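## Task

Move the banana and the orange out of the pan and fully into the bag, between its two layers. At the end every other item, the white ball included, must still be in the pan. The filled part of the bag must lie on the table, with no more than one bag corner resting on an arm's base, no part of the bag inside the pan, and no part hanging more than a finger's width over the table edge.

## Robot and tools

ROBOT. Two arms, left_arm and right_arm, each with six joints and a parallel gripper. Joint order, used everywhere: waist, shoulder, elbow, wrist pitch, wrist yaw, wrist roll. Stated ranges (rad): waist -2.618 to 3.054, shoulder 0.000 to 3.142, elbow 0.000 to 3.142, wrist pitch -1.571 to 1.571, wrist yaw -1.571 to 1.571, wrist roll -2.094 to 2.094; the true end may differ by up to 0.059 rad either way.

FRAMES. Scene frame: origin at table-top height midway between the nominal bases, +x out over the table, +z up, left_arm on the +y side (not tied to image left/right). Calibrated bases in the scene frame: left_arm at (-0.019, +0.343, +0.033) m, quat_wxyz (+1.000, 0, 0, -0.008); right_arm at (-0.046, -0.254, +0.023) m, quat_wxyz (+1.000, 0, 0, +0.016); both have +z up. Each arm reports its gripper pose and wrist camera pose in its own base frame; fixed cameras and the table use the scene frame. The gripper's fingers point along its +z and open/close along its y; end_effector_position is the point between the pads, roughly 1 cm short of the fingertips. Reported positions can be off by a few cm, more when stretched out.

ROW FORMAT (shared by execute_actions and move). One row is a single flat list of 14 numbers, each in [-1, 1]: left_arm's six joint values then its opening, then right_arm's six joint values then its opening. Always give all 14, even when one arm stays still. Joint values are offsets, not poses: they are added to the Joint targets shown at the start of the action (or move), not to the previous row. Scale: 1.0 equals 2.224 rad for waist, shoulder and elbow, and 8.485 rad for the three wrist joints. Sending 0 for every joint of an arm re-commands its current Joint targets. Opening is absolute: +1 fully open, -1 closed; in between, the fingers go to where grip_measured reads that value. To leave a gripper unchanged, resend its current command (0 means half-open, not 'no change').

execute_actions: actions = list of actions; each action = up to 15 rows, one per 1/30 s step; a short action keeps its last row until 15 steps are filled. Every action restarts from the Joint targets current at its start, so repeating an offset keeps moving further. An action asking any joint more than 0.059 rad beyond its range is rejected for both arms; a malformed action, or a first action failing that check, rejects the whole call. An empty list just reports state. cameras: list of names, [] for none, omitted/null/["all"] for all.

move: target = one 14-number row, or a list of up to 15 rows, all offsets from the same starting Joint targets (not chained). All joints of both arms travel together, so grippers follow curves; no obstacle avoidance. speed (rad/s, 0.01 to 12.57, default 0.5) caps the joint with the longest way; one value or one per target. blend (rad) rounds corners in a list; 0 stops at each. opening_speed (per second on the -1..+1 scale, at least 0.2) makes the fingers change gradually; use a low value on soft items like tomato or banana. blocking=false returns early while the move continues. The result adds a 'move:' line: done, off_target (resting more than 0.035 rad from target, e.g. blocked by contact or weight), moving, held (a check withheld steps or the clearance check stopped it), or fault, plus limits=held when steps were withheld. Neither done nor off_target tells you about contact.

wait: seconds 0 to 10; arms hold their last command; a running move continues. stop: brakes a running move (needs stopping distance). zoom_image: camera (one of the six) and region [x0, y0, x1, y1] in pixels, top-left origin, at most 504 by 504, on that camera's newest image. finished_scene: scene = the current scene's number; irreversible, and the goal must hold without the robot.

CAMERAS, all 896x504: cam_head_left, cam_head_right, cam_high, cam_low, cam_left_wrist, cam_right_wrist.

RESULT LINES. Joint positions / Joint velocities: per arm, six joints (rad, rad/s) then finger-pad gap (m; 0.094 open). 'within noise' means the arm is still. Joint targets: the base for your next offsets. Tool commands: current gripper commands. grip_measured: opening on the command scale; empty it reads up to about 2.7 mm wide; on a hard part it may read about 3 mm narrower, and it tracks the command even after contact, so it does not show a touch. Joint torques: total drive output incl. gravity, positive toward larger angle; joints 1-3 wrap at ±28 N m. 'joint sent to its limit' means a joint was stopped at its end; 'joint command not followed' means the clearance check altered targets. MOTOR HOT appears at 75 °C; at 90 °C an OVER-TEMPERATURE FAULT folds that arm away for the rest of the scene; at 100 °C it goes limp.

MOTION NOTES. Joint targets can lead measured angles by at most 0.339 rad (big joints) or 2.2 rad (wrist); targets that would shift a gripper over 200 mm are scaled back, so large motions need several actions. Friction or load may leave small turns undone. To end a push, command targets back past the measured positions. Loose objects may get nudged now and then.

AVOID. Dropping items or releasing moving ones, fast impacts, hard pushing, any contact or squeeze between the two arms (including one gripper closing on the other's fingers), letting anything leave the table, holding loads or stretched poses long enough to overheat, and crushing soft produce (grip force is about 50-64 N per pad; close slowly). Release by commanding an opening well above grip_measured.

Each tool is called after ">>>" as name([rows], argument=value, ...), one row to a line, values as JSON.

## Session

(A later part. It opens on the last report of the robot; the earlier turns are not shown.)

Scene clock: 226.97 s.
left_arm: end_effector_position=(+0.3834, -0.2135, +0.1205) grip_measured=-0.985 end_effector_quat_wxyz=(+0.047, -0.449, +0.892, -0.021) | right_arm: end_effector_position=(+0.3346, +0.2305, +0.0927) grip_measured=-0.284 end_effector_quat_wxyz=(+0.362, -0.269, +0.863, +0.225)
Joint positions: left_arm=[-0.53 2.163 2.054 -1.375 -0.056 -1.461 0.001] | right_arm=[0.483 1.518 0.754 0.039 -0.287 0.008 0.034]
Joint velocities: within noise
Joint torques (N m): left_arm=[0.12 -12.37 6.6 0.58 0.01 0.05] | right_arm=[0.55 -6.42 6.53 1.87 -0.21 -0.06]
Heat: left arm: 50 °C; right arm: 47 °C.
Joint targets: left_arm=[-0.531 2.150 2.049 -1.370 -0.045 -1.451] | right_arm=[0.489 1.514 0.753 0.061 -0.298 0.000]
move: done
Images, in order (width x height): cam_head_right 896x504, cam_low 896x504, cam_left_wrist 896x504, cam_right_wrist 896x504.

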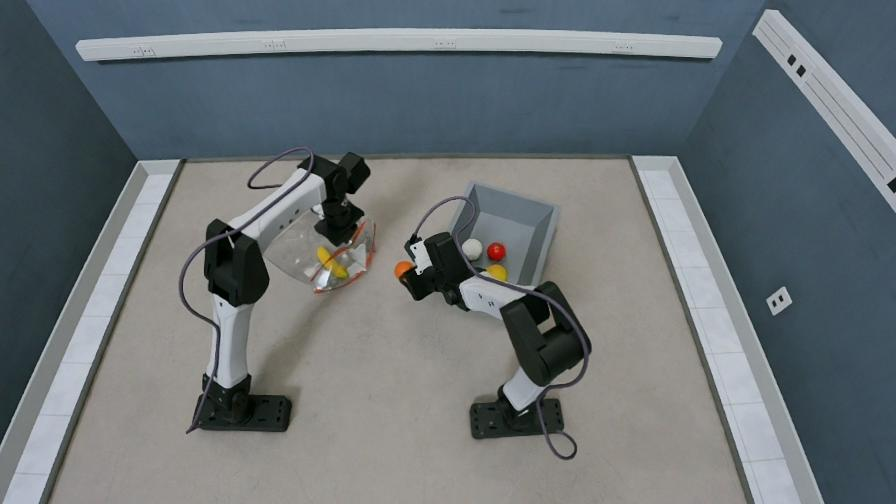

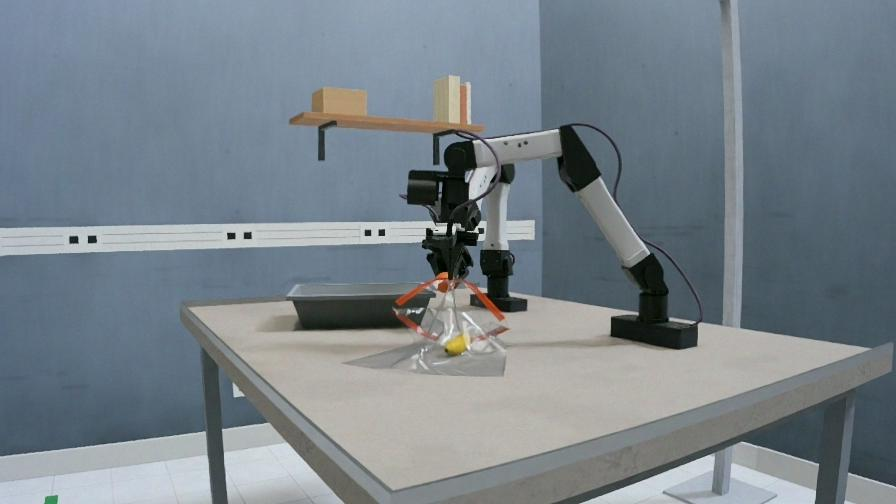

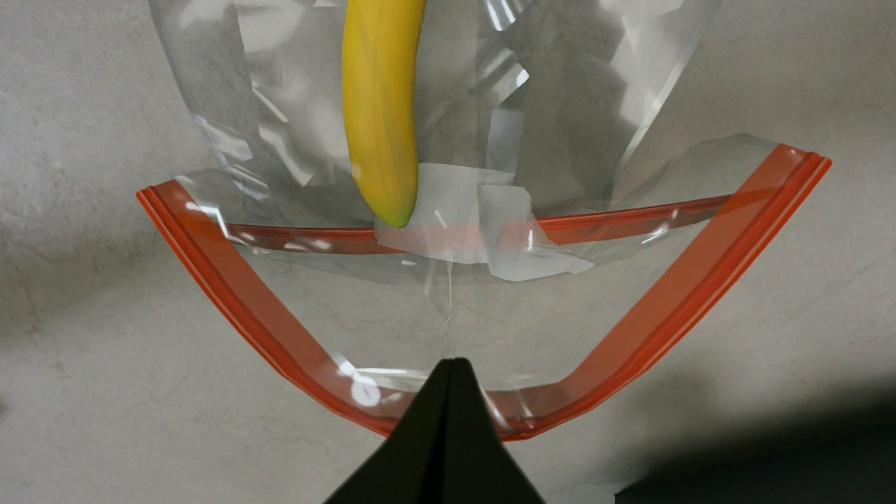

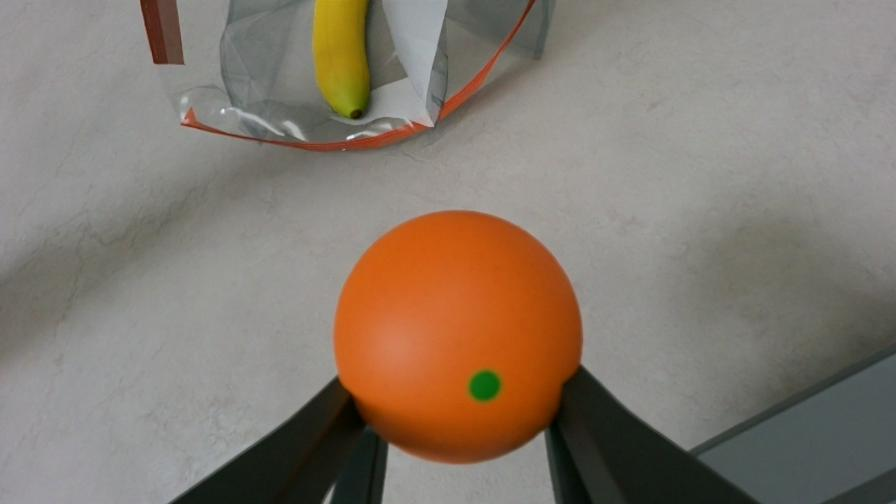

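>>> move(target=[0,0,0,0,0,0,-1,0.0313,0.2397,-0.0408,0.1207,0,0,-0.35], speed=0.5, cameras=["cam_right_wrist","cam_low","cam_left_wrist","cam_head_right"])

>>> zoom_image(camera="cam_low", region=[340, 220, 560, 390])

Scene clock: 230.63 s.
left_arm: end_effector_position=(+0.3834, -0.2135, +0.1205) grip_measured=-0.985 end_effector_quat_wxyz=(+0.047, -0.449, +0.892, -0.021) | right_arm: end_effector_position=(+0.3816, +0.2955, +0.0705) grip_measured=-0.284 end_effector_quat_wxyz=(+0.559, -0.304, +0.720, +0.277)
Joint positions: left_arm=[-0.53 2.163 2.054 -1.375 -0.056 -1.461 0.001] | right_arm=[0.555 2.022 0.675 1.113 -0.296 -0.01 0.034]
Joint velocities: within noise
Joint torques (N m): left_arm=[0.14 -12.36 6.58 0.59 0.01 0.05] | right_arm=[0.38 -6.12 3.33 1.64 -0.09 0.14]
Heat: left arm: 50 °C; right arm: 46 °C.
Joint targets: left_arm=[-0.531 2.150 2.049 -1.370 -0.045 -1.451] | right_arm=[0.558 2.047 0.663 1.085 -0.298 0.000]
move: done
Images, in order (width x height): cam_head_right 896x504, cam_low 896x504, cam_left_wrist 896x504, cam_right_wrist 896x504.

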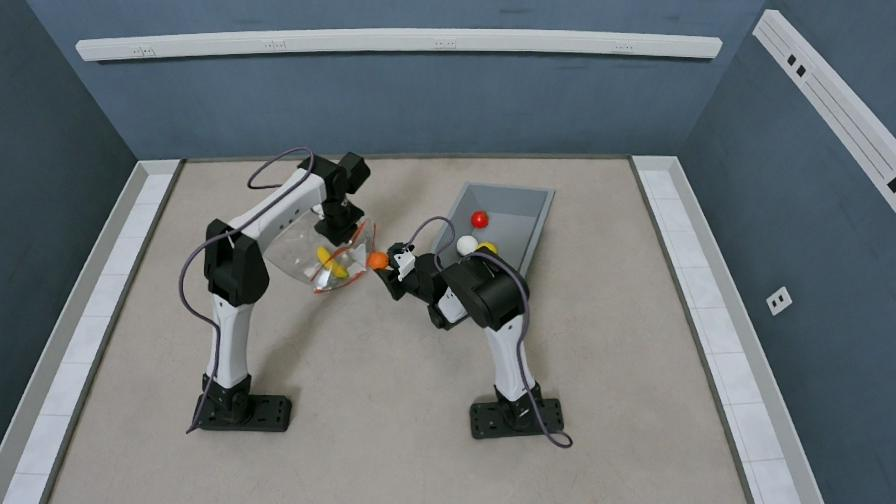

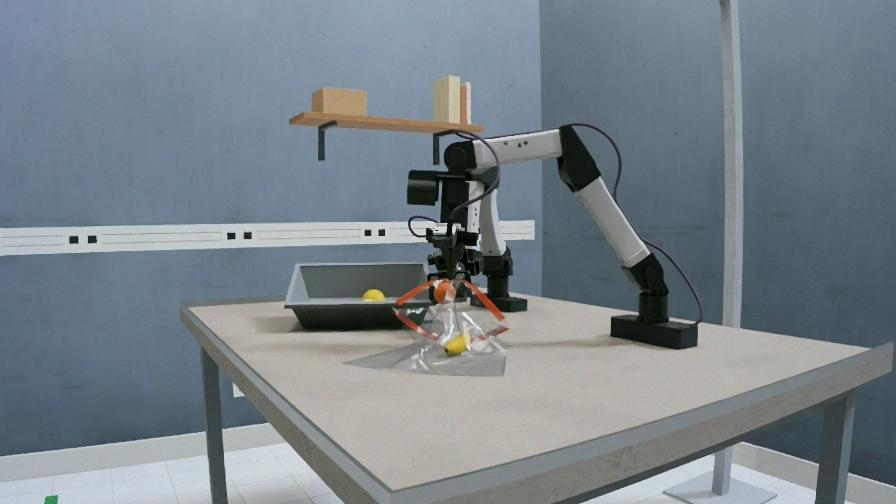

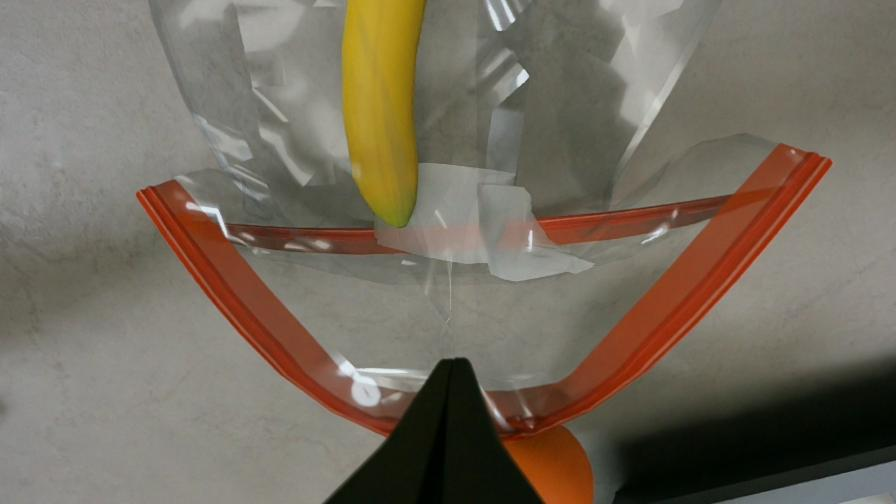

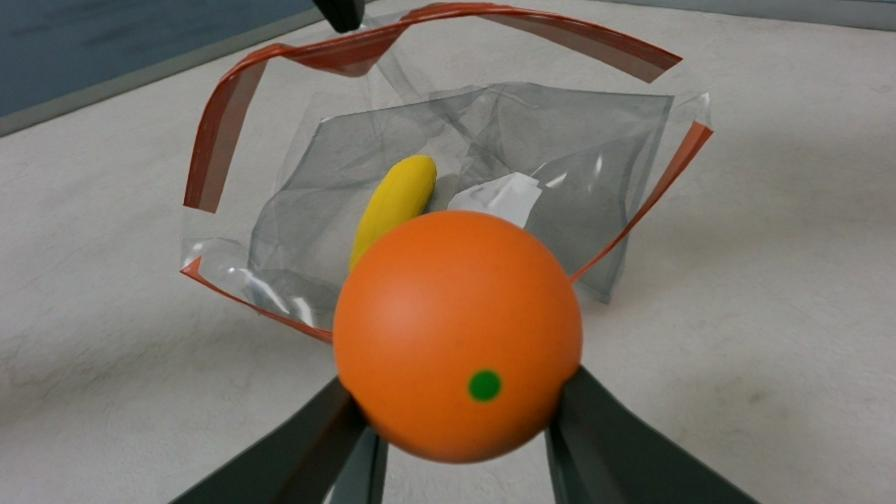

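Scaled by 2.291 from the camera's 896x504 image, which has a finer 1280x720 frame.

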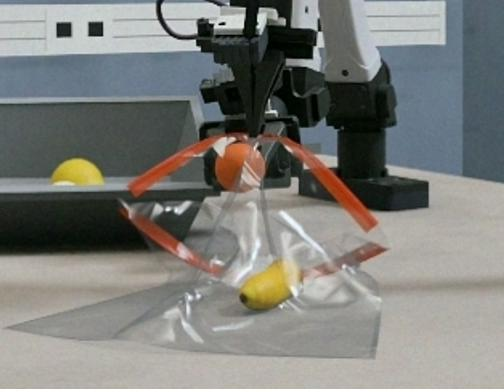

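>>> move(target=[0,0,0,0,0,0,-1,-0.02,-0.15,0.03,-0.06,0,0,-0.35], speed=0.2, cameras=["cam_low","cam_head_right","cam_high"])

Scene clock: 234.07 s.
left_arm: end_effector_position=(+0.3834, -0.2135, +0.1205) grip_measured=-0.985 end_effector_quat_wxyz=(+0.047, -0.449, +0.892, -0.021) | right_arm: end_effector_position=(+0.3686, +0.2695, +0.0825) grip_measured=-0.284 end_effector_quat_wxyz=(+0.466, -0.294, +0.795, +0.253)
Joint positions: left_arm=[-0.53 2.163 2.054 -1.375 -0.056 -1.461 0.001] | right_arm=[0.521 1.75 0.705 0.57 -0.297 -0.006 0.034]
Joint velocities: within noise
Joint torques (N m): left_arm=[0.12 -12.37 6.6 0.59 0.01 0.04] | right_arm=[-0.68 -10.51 8.17 1.94 -0.11 0.11]
Heat: left arm: 50 °C; right arm: 46 °C.
Joint targets: left_arm=[-0.531 2.150 2.049 -1.370 -0.045 -1.451] | right_arm=[0.514 1.714 0.729 0.576 -0.298 0.001]
move: off_target (right_arm); right_arm: the shoulder is farthest, 0.037 rad from its target
Images, in order (width x height): cam_head_right 896x504, cam_high 896x504, cam_low 896x504.

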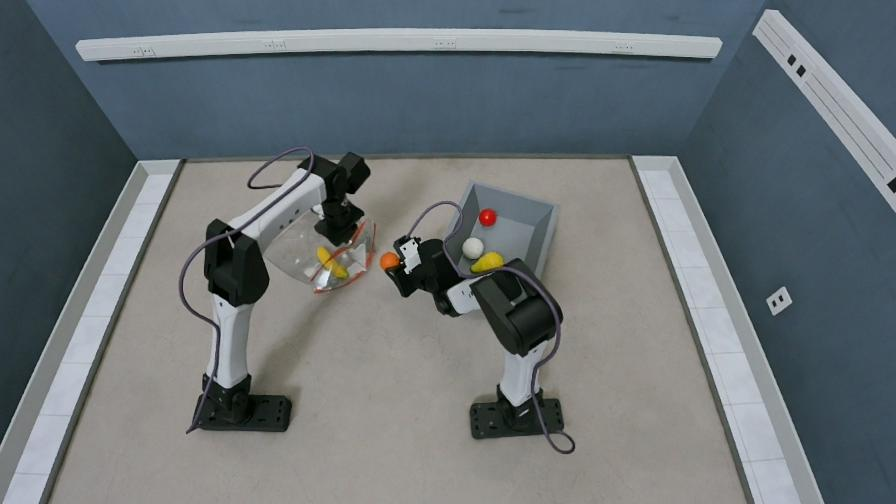

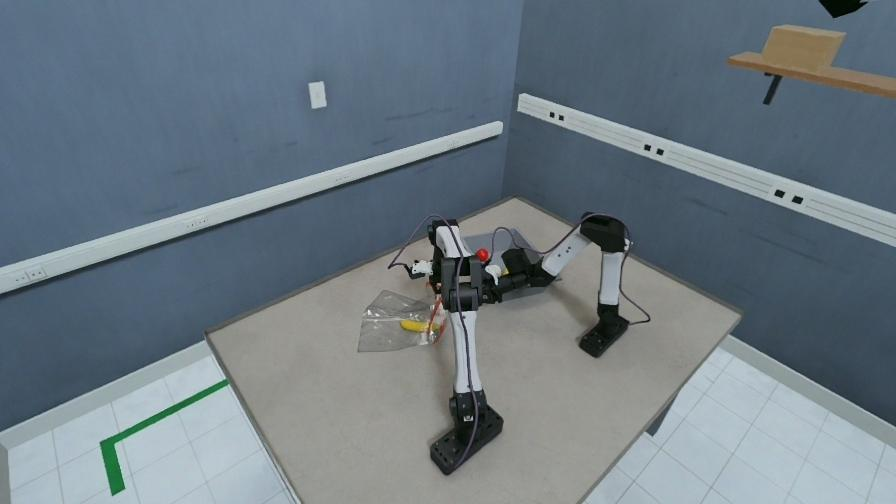

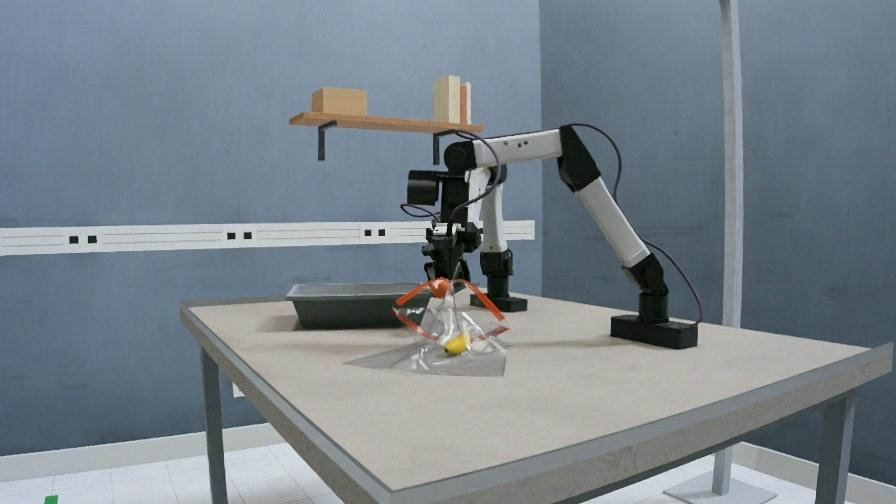

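>>> zoom_image(camera="cam_head_right", region=[300, 160, 580, 330])

>>> zoom_image(camera="cam_low", region=[270, 220, 530, 390])

Scaled by 1.800 from the camera's 896x504 image, which has a finer 1280x720 frame.

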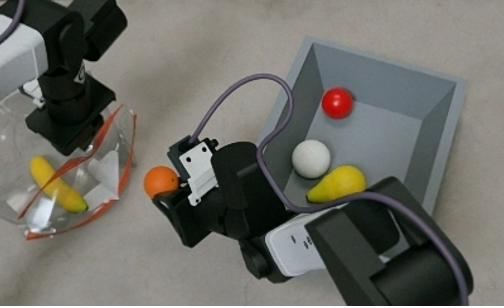

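Scaled by 1.938 from the camera's 896x504 image, which has a finer 1280x720 frame.

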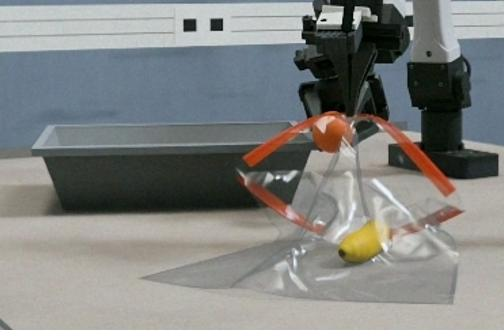

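>>> move([
  [0,0,0,0,0,0,-1,-0.0112,-0.09,0.0108,-0.0607,0,0,-0.35],
  [0,0,0,0,0,0,-1,0.1968,-0.102,0.0018,-0.0615,0.0674,0,-0.35],
], speed=0.4, cameras=["cam_right_wrist","cam_low","cam_head_right"])

>>> zoom_image(camera="cam_head_right", region=[300, 160, 580, 330])

Scene clock: 241.23 s.
left_arm: end_effector_position=(+0.3834, -0.2135, +0.1205) grip_measured=-0.985 end_effector_quat_wxyz=(+0.047, -0.449, +0.892, -0.021) | right_arm: end_effector_position=(+0.2684, +0.2966, +0.0819) grip_measured=-0.284 end_effector_quat_wxyz=(+0.409, -0.370, +0.831, +0.074)
Joint positions: left_arm=[-0.53 2.163 2.054 -1.375 -0.056 -1.461 0.001] | right_arm=[0.947 1.519 0.725 0.049 0.262 -0.006 0.034]
Joint velocities: within noise
Joint torques (N m): left_arm=[0.13 -12.34 6.61 0.58 0.01 0.05] | right_arm=[0.44 -8.77 7.28 1.66 0.18 0.12]
Heat: left arm: 51 °C; right arm: 46 °C.
Joint targets: left_arm=[-0.531 2.150 2.049 -1.370 -0.045 -1.451] | right_arm=[0.951 1.487 0.733 0.054 0.274 0.001]
move: done
Images, in order (width x height): cam_head_right 896x504, cam_low 896x504, cam_right_wrist 896x504.

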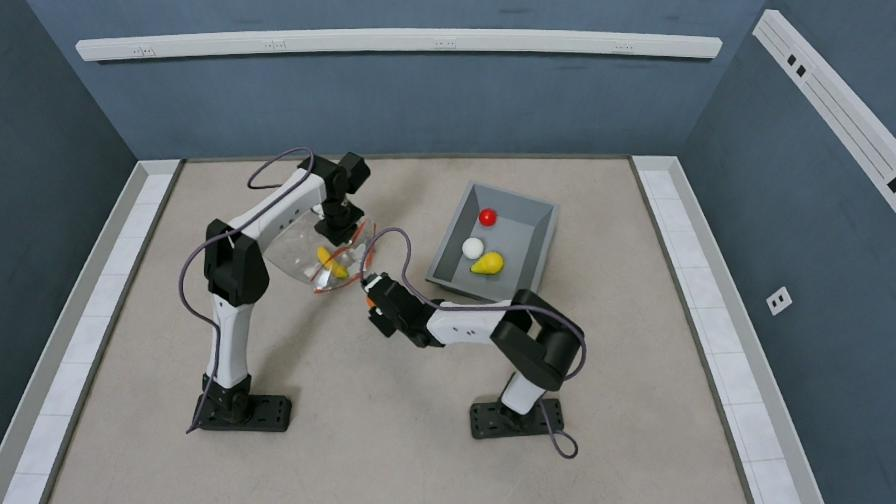

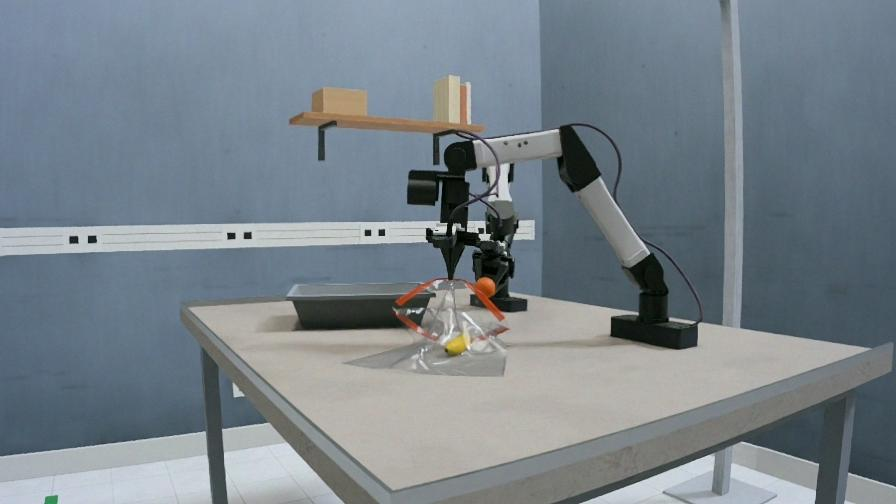

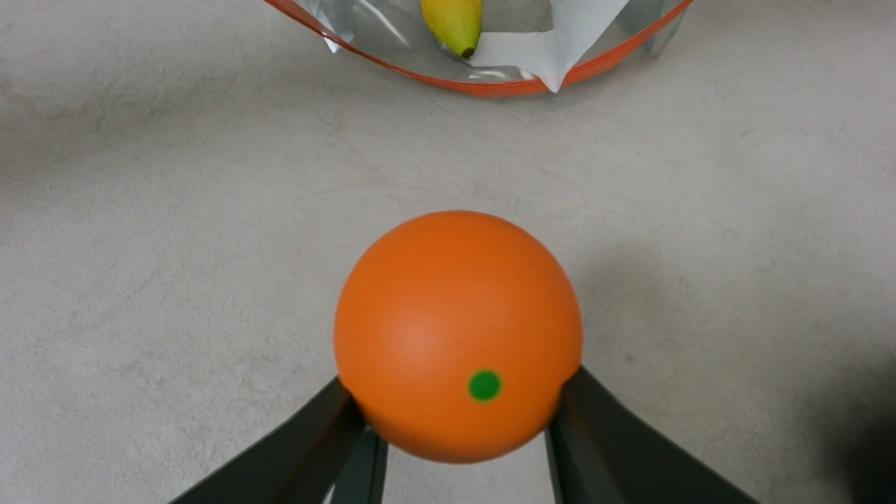

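Scaled by 1.800 from the camera's 896x504 image, which has a finer 1280x720 frame.

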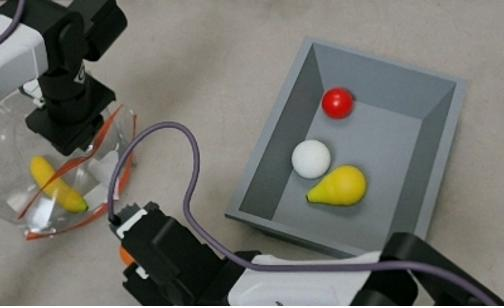

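>>> move(target=[0,0,0,0,0,0,-1,-0.0703,0.2334,-0.0541,0.1225,-0.0104,0,-0.35], speed=0.35, cameras=["cam_right_wrist","cam_low","cam_head_right","cam_left_wrist"])

>>> zoom_image(camera="cam_head_right", region=[300, 160, 580, 330])

Scene clock: 245.93 s.
left_arm: end_effector_position=(+0.3834, -0.2135, +0.1205) grip_measured=-0.985 end_effector_quat_wxyz=(+0.047, -0.449, +0.892, -0.021) | right_arm: end_effector_position=(+0.3474, +0.3110, +0.0506) grip_measured=-0.284 end_effector_quat_wxyz=(+0.571, -0.263, +0.762, +0.155)
Joint positions: left_arm=[-0.53 2.163 2.054 -1.375 -0.056 -1.461 0.001] | right_arm=[0.802 1.996 0.615 1.07 0.195 -0.006 0.034]
Joint velocities: within noise
Joint torques (N m): left_arm=[0.1 -12.37 6.61 0.58 0.01 0.04] | right_arm=[-0.61 -7.04 4.12 2.17 -0.08 0.11]
Heat: left arm: 51 °C; right arm: 45 °C.
Joint targets: left_arm=[-0.531 2.150 2.049 -1.370 -0.045 -1.451] | right_arm=[0.795 2.006 0.613 1.093 0.185 0.001]
move: done
Images, in order (width x height): cam_head_right 896x504, cam_low 896x504, cam_left_wrist 896x504, cam_right_wrist 896x504.

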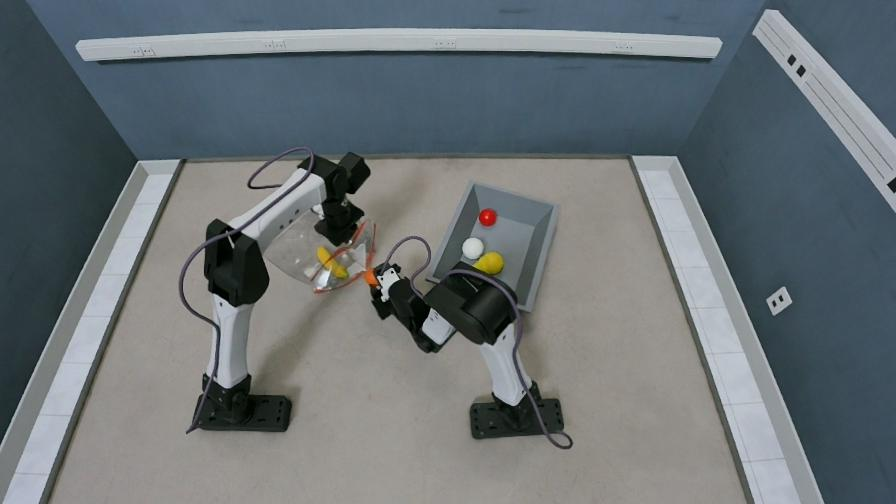

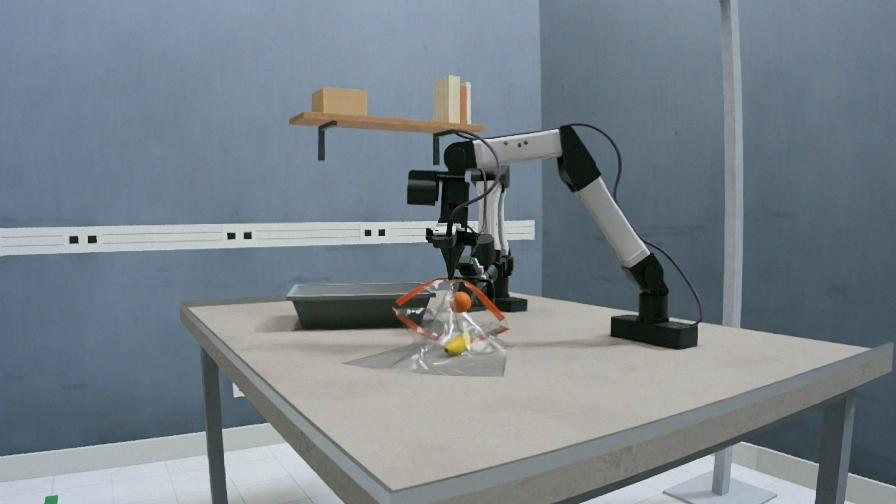

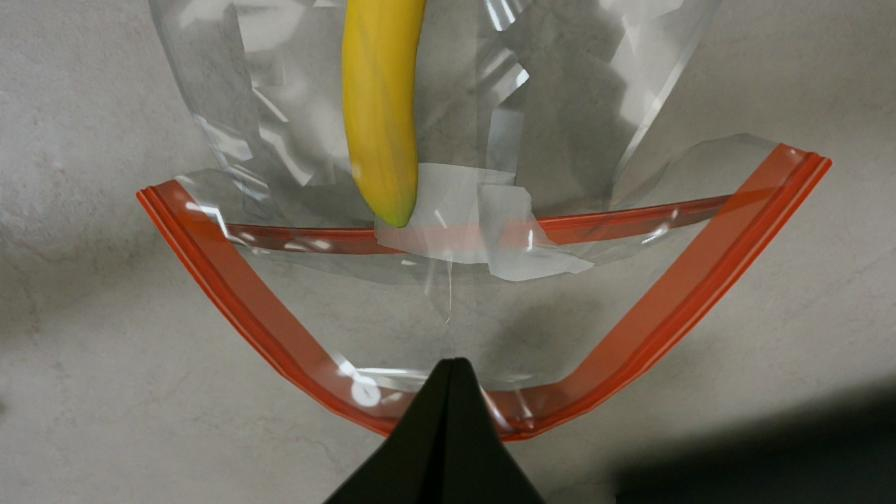

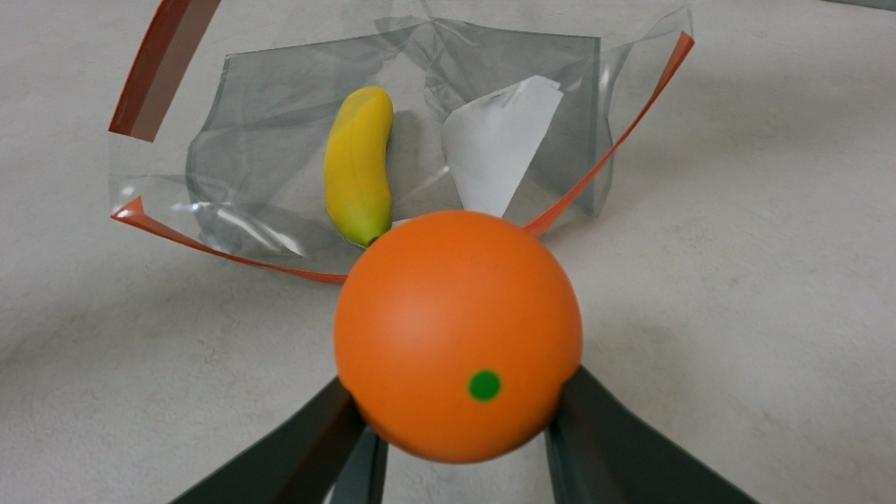

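Scaled by 1.800 from the camera's 896x504 image, which has a finer 1280x720 frame.

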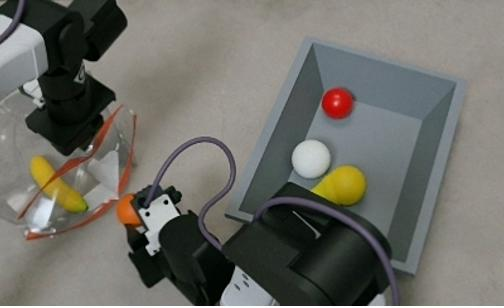

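>>> move(target=[0,0,0,0,0,0,-1,-0.0166,0.1075,0.1316,-0.0004,-0.0038,0,-0.35], speed=0.2, cameras=["cam_right_wrist","cam_low","cam_head_right","cam_left_wrist"])

>>> zoom_image(camera="cam_low", region=[340, 220, 560, 390])

Scene clock: 248.03 s.
left_arm: end_effector_position=(+0.3834, -0.2135, +0.1205) grip_measured=-0.985 end_effector_quat_wxyz=(+0.047, -0.449, +0.892, -0.021) | right_arm: end_effector_position=(+0.4010, +0.3468, +0.0303) grip_measured=-0.284 end_effector_quat_wxyz=(+0.583, -0.253, +0.755, +0.163)
Joint positions: left_arm=[-0.53 2.163 2.054 -1.375 -0.056 -1.461 0.001] | right_arm=[0.766 2.232 0.885 1.074 0.163 -0.006 0.034]
Joint velocities: within noise
Joint torques (N m): left_arm=[0.1 -12.34 6.57 0.59 0.02 0.04] | right_arm=[-0.73 -8.79 6.53 2.09 -0.1 0.11]
Heat: left arm: 51 °C; right arm: 44 °C.
Joint targets: left_arm=[-0.531 2.150 2.049 -1.370 -0.045 -1.451] | right_arm=[0.758 2.245 0.905 1.090 0.153 0.001]
move: done
Images, in order (width x height): cam_head_right 896x504, cam_low 896x504, cam_left_wrist 896x504, cam_right_wrist 896x504.

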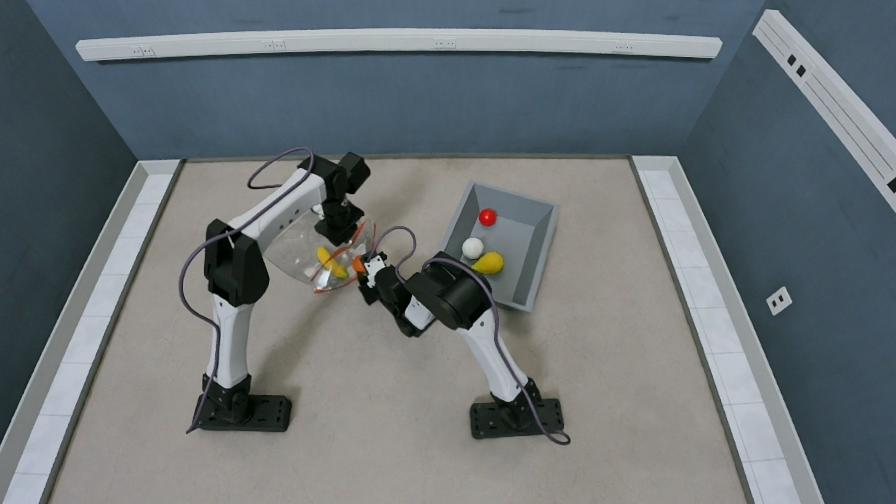

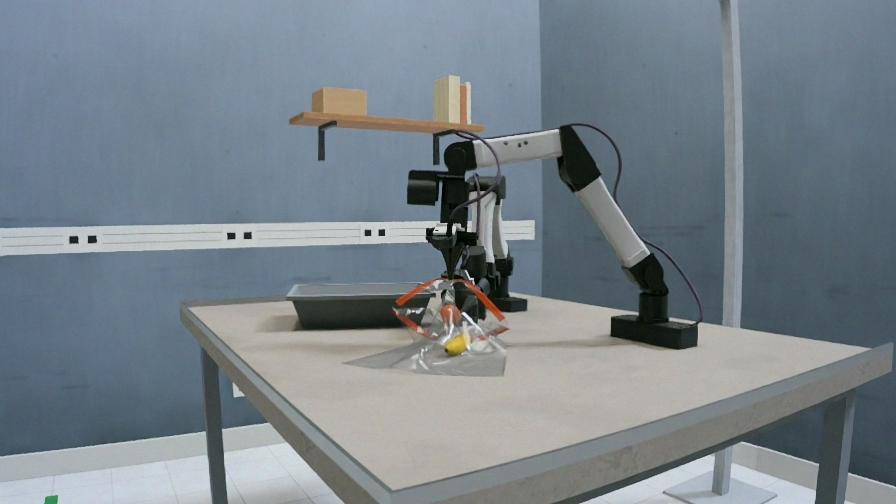

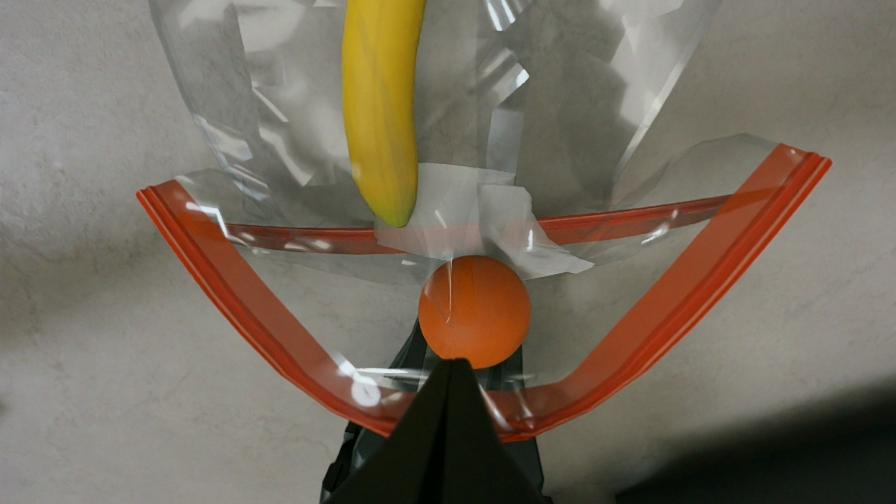

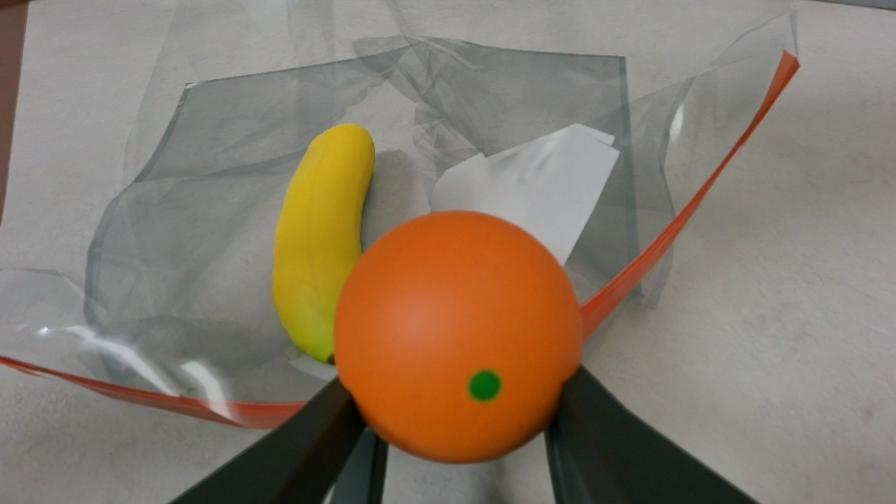

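Scaled by 2.291 from the camera's 896x504 image, which has a finer 1280x720 frame.

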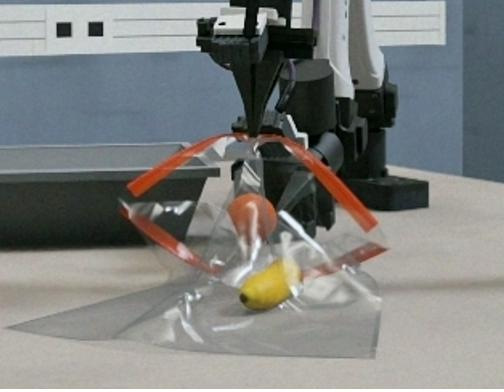

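>>> move(target=[0,0,0,0,0,0,-1,-0.0055,0.0599,0.0678,-0.0021,-0.0014,0,-0.35], speed=0.12, cameras=["cam_right_wrist","cam_low","cam_left_wrist"])

>>> zoom_image(camera="cam_low", region=[340, 220, 560, 390])

Scene clock: 250.30 s.
left_arm: end_effector_position=(+0.3834, -0.2135, +0.1205) grip_measured=-0.985 end_effector_quat_wxyz=(+0.047, -0.449, +0.892, -0.021) | right_arm: end_effector_position=(+0.4266, +0.3644, +0.0116) grip_measured=-0.284 end_effector_quat_wxyz=(+0.586, -0.251, +0.752, +0.165)
Joint positions: left_arm=[-0.53 2.163 2.054 -1.375 -0.056 -1.461 0.001] | right_arm=[0.753 2.364 1.035 1.066 0.151 -0.006 0.034]
Joint velocities: within noise
Joint torques (N m): left_arm=[0.1 -12.3 6.58 0.58 0.02 0.05] | right_arm=[-0.65 -9.68 6.67 2 -0.12 0.11]
Heat: left arm: 51 °C; right arm: 44 °C.
Joint targets: left_arm=[-0.531 2.150 2.049 -1.370 -0.045 -1.451] | right_arm=[0.746 2.378 1.056 1.072 0.142 0.001]
move: done
Images, in order (width x height): cam_low 896x504, cam_left_wrist 896x504, cam_right_wrist 896x504.

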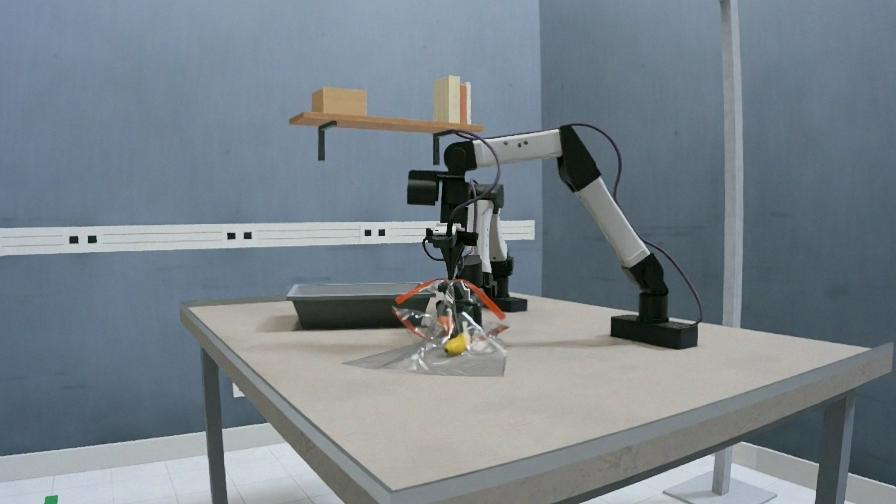

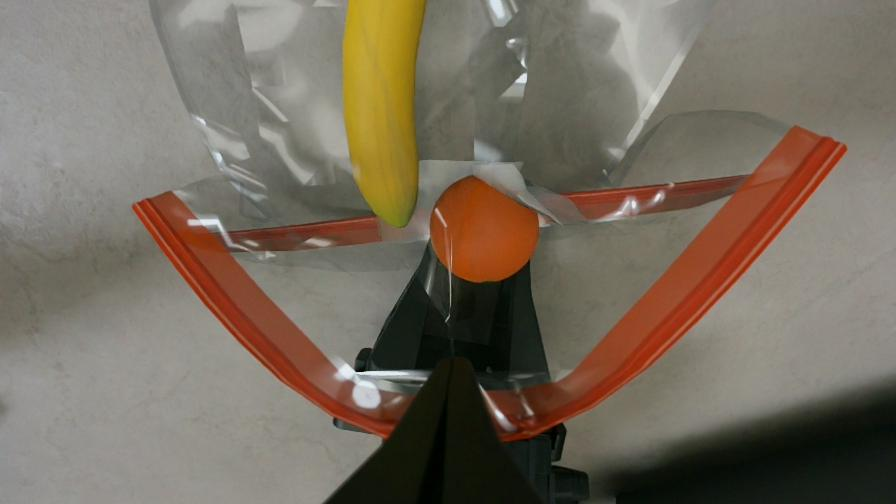

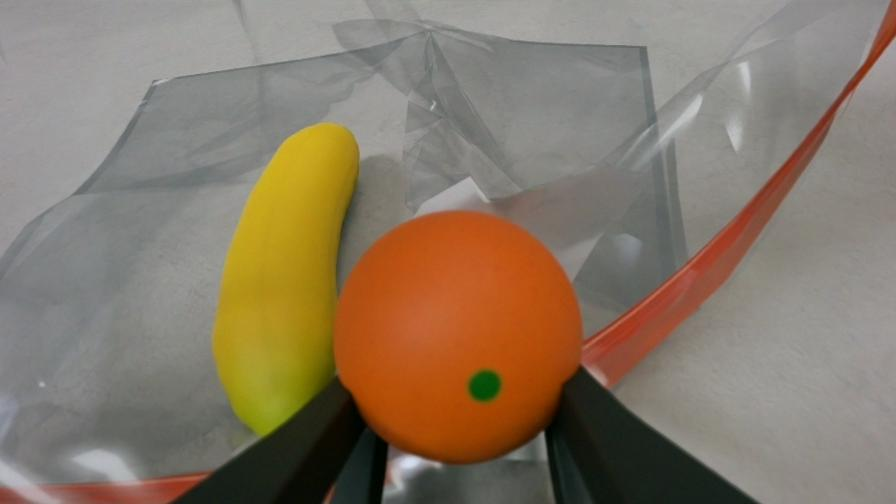

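Scaled by 2.291 from the camera's 896x504 image, which has a finer 1280x720 frame.

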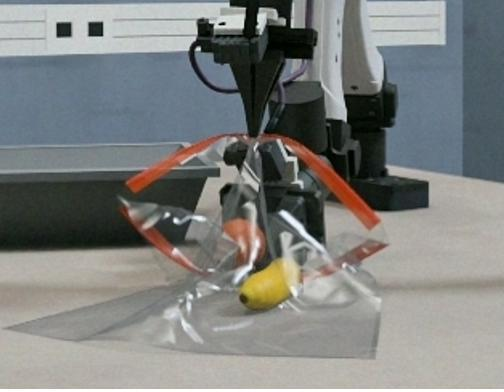

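>>> move(target=[0,0.0063,0.0459,-0.0104,0,0,-1,0,-0.0225,-0.0022,-0.0027,0,0,-0.35], speed=0.1, cameras=["cam_right_wrist","cam_low","cam_left_wrist"])

>>> zoom_image(camera="cam_low", region=[340, 220, 560, 390])

Scene clock: 252.60 s.
left_arm: end_effector_position=(+0.3817, -0.2125, +0.1396) grip_measured=-0.985 end_effector_quat_wxyz=(+0.048, -0.449, +0.892, -0.023) | right_arm: end_effector_position=(+0.4254, +0.3636, +0.0063) grip_measured=-0.284 end_effector_quat_wxyz=(+0.578, -0.254, +0.758, +0.162)
Joint positions: left_arm=[-0.53 2.163 2.13 -1.446 -0.056 -1.461 0.001] | right_arm=[0.753 2.364 1.035 1.043 0.15 -0.006 0.034]
Joint velocities: within noise
Joint torques (N m): left_arm=[0.13 -11.22 9.05 0.41 0.01 0.05] | right_arm=[-0.7 -14.05 6.2 2 -0.09 0.11]
Heat: left arm: 51 °C; right arm: 44 °C.
Joint targets: left_arm=[-0.531 2.164 2.151 -1.458 -0.045 -1.451] | right_arm=[0.746 2.328 1.052 1.049 0.141 0.001]
move: off_target (right_arm); right_arm: the shoulder is farthest, 0.036 rad from its target
Images, in order (width x height): cam_low 896x504, cam_left_wrist 896x504, cam_right_wrist 896x504.

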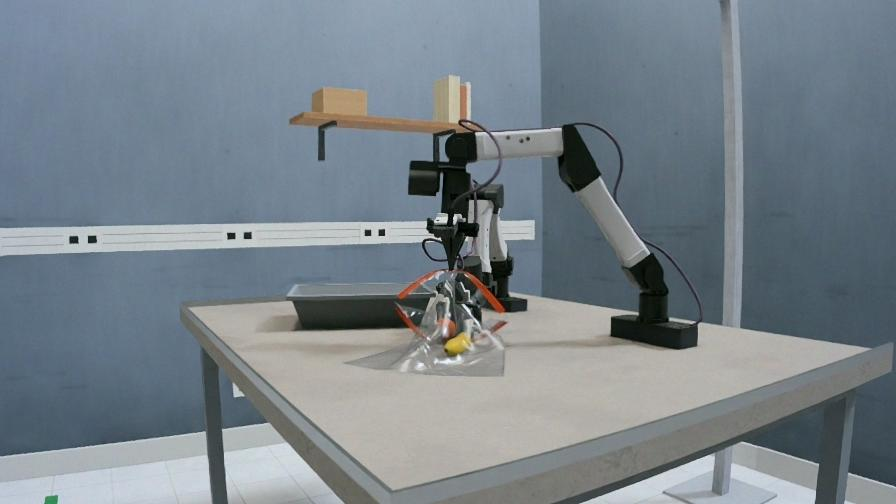

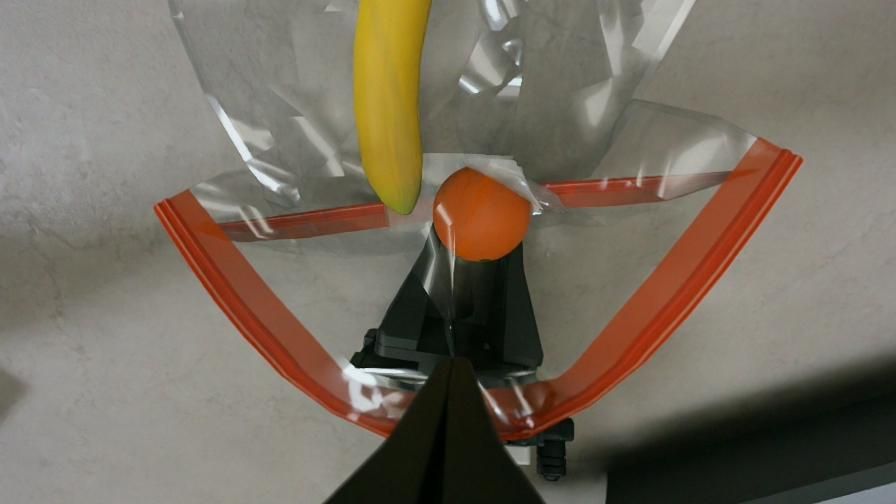

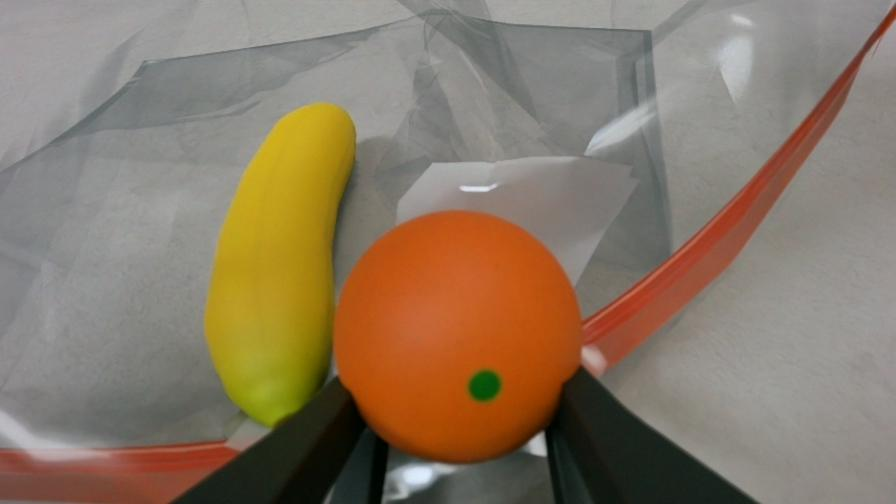

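Scaled by 2.291 from the camera's 896x504 image, which has a finer 1280x720 frame.

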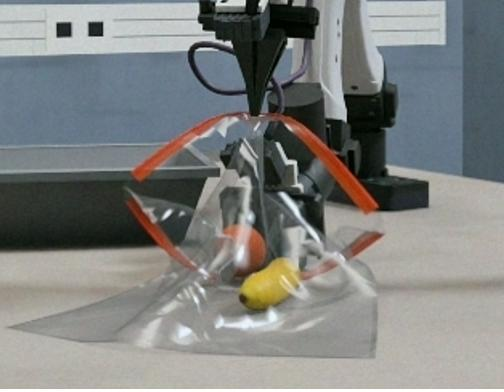

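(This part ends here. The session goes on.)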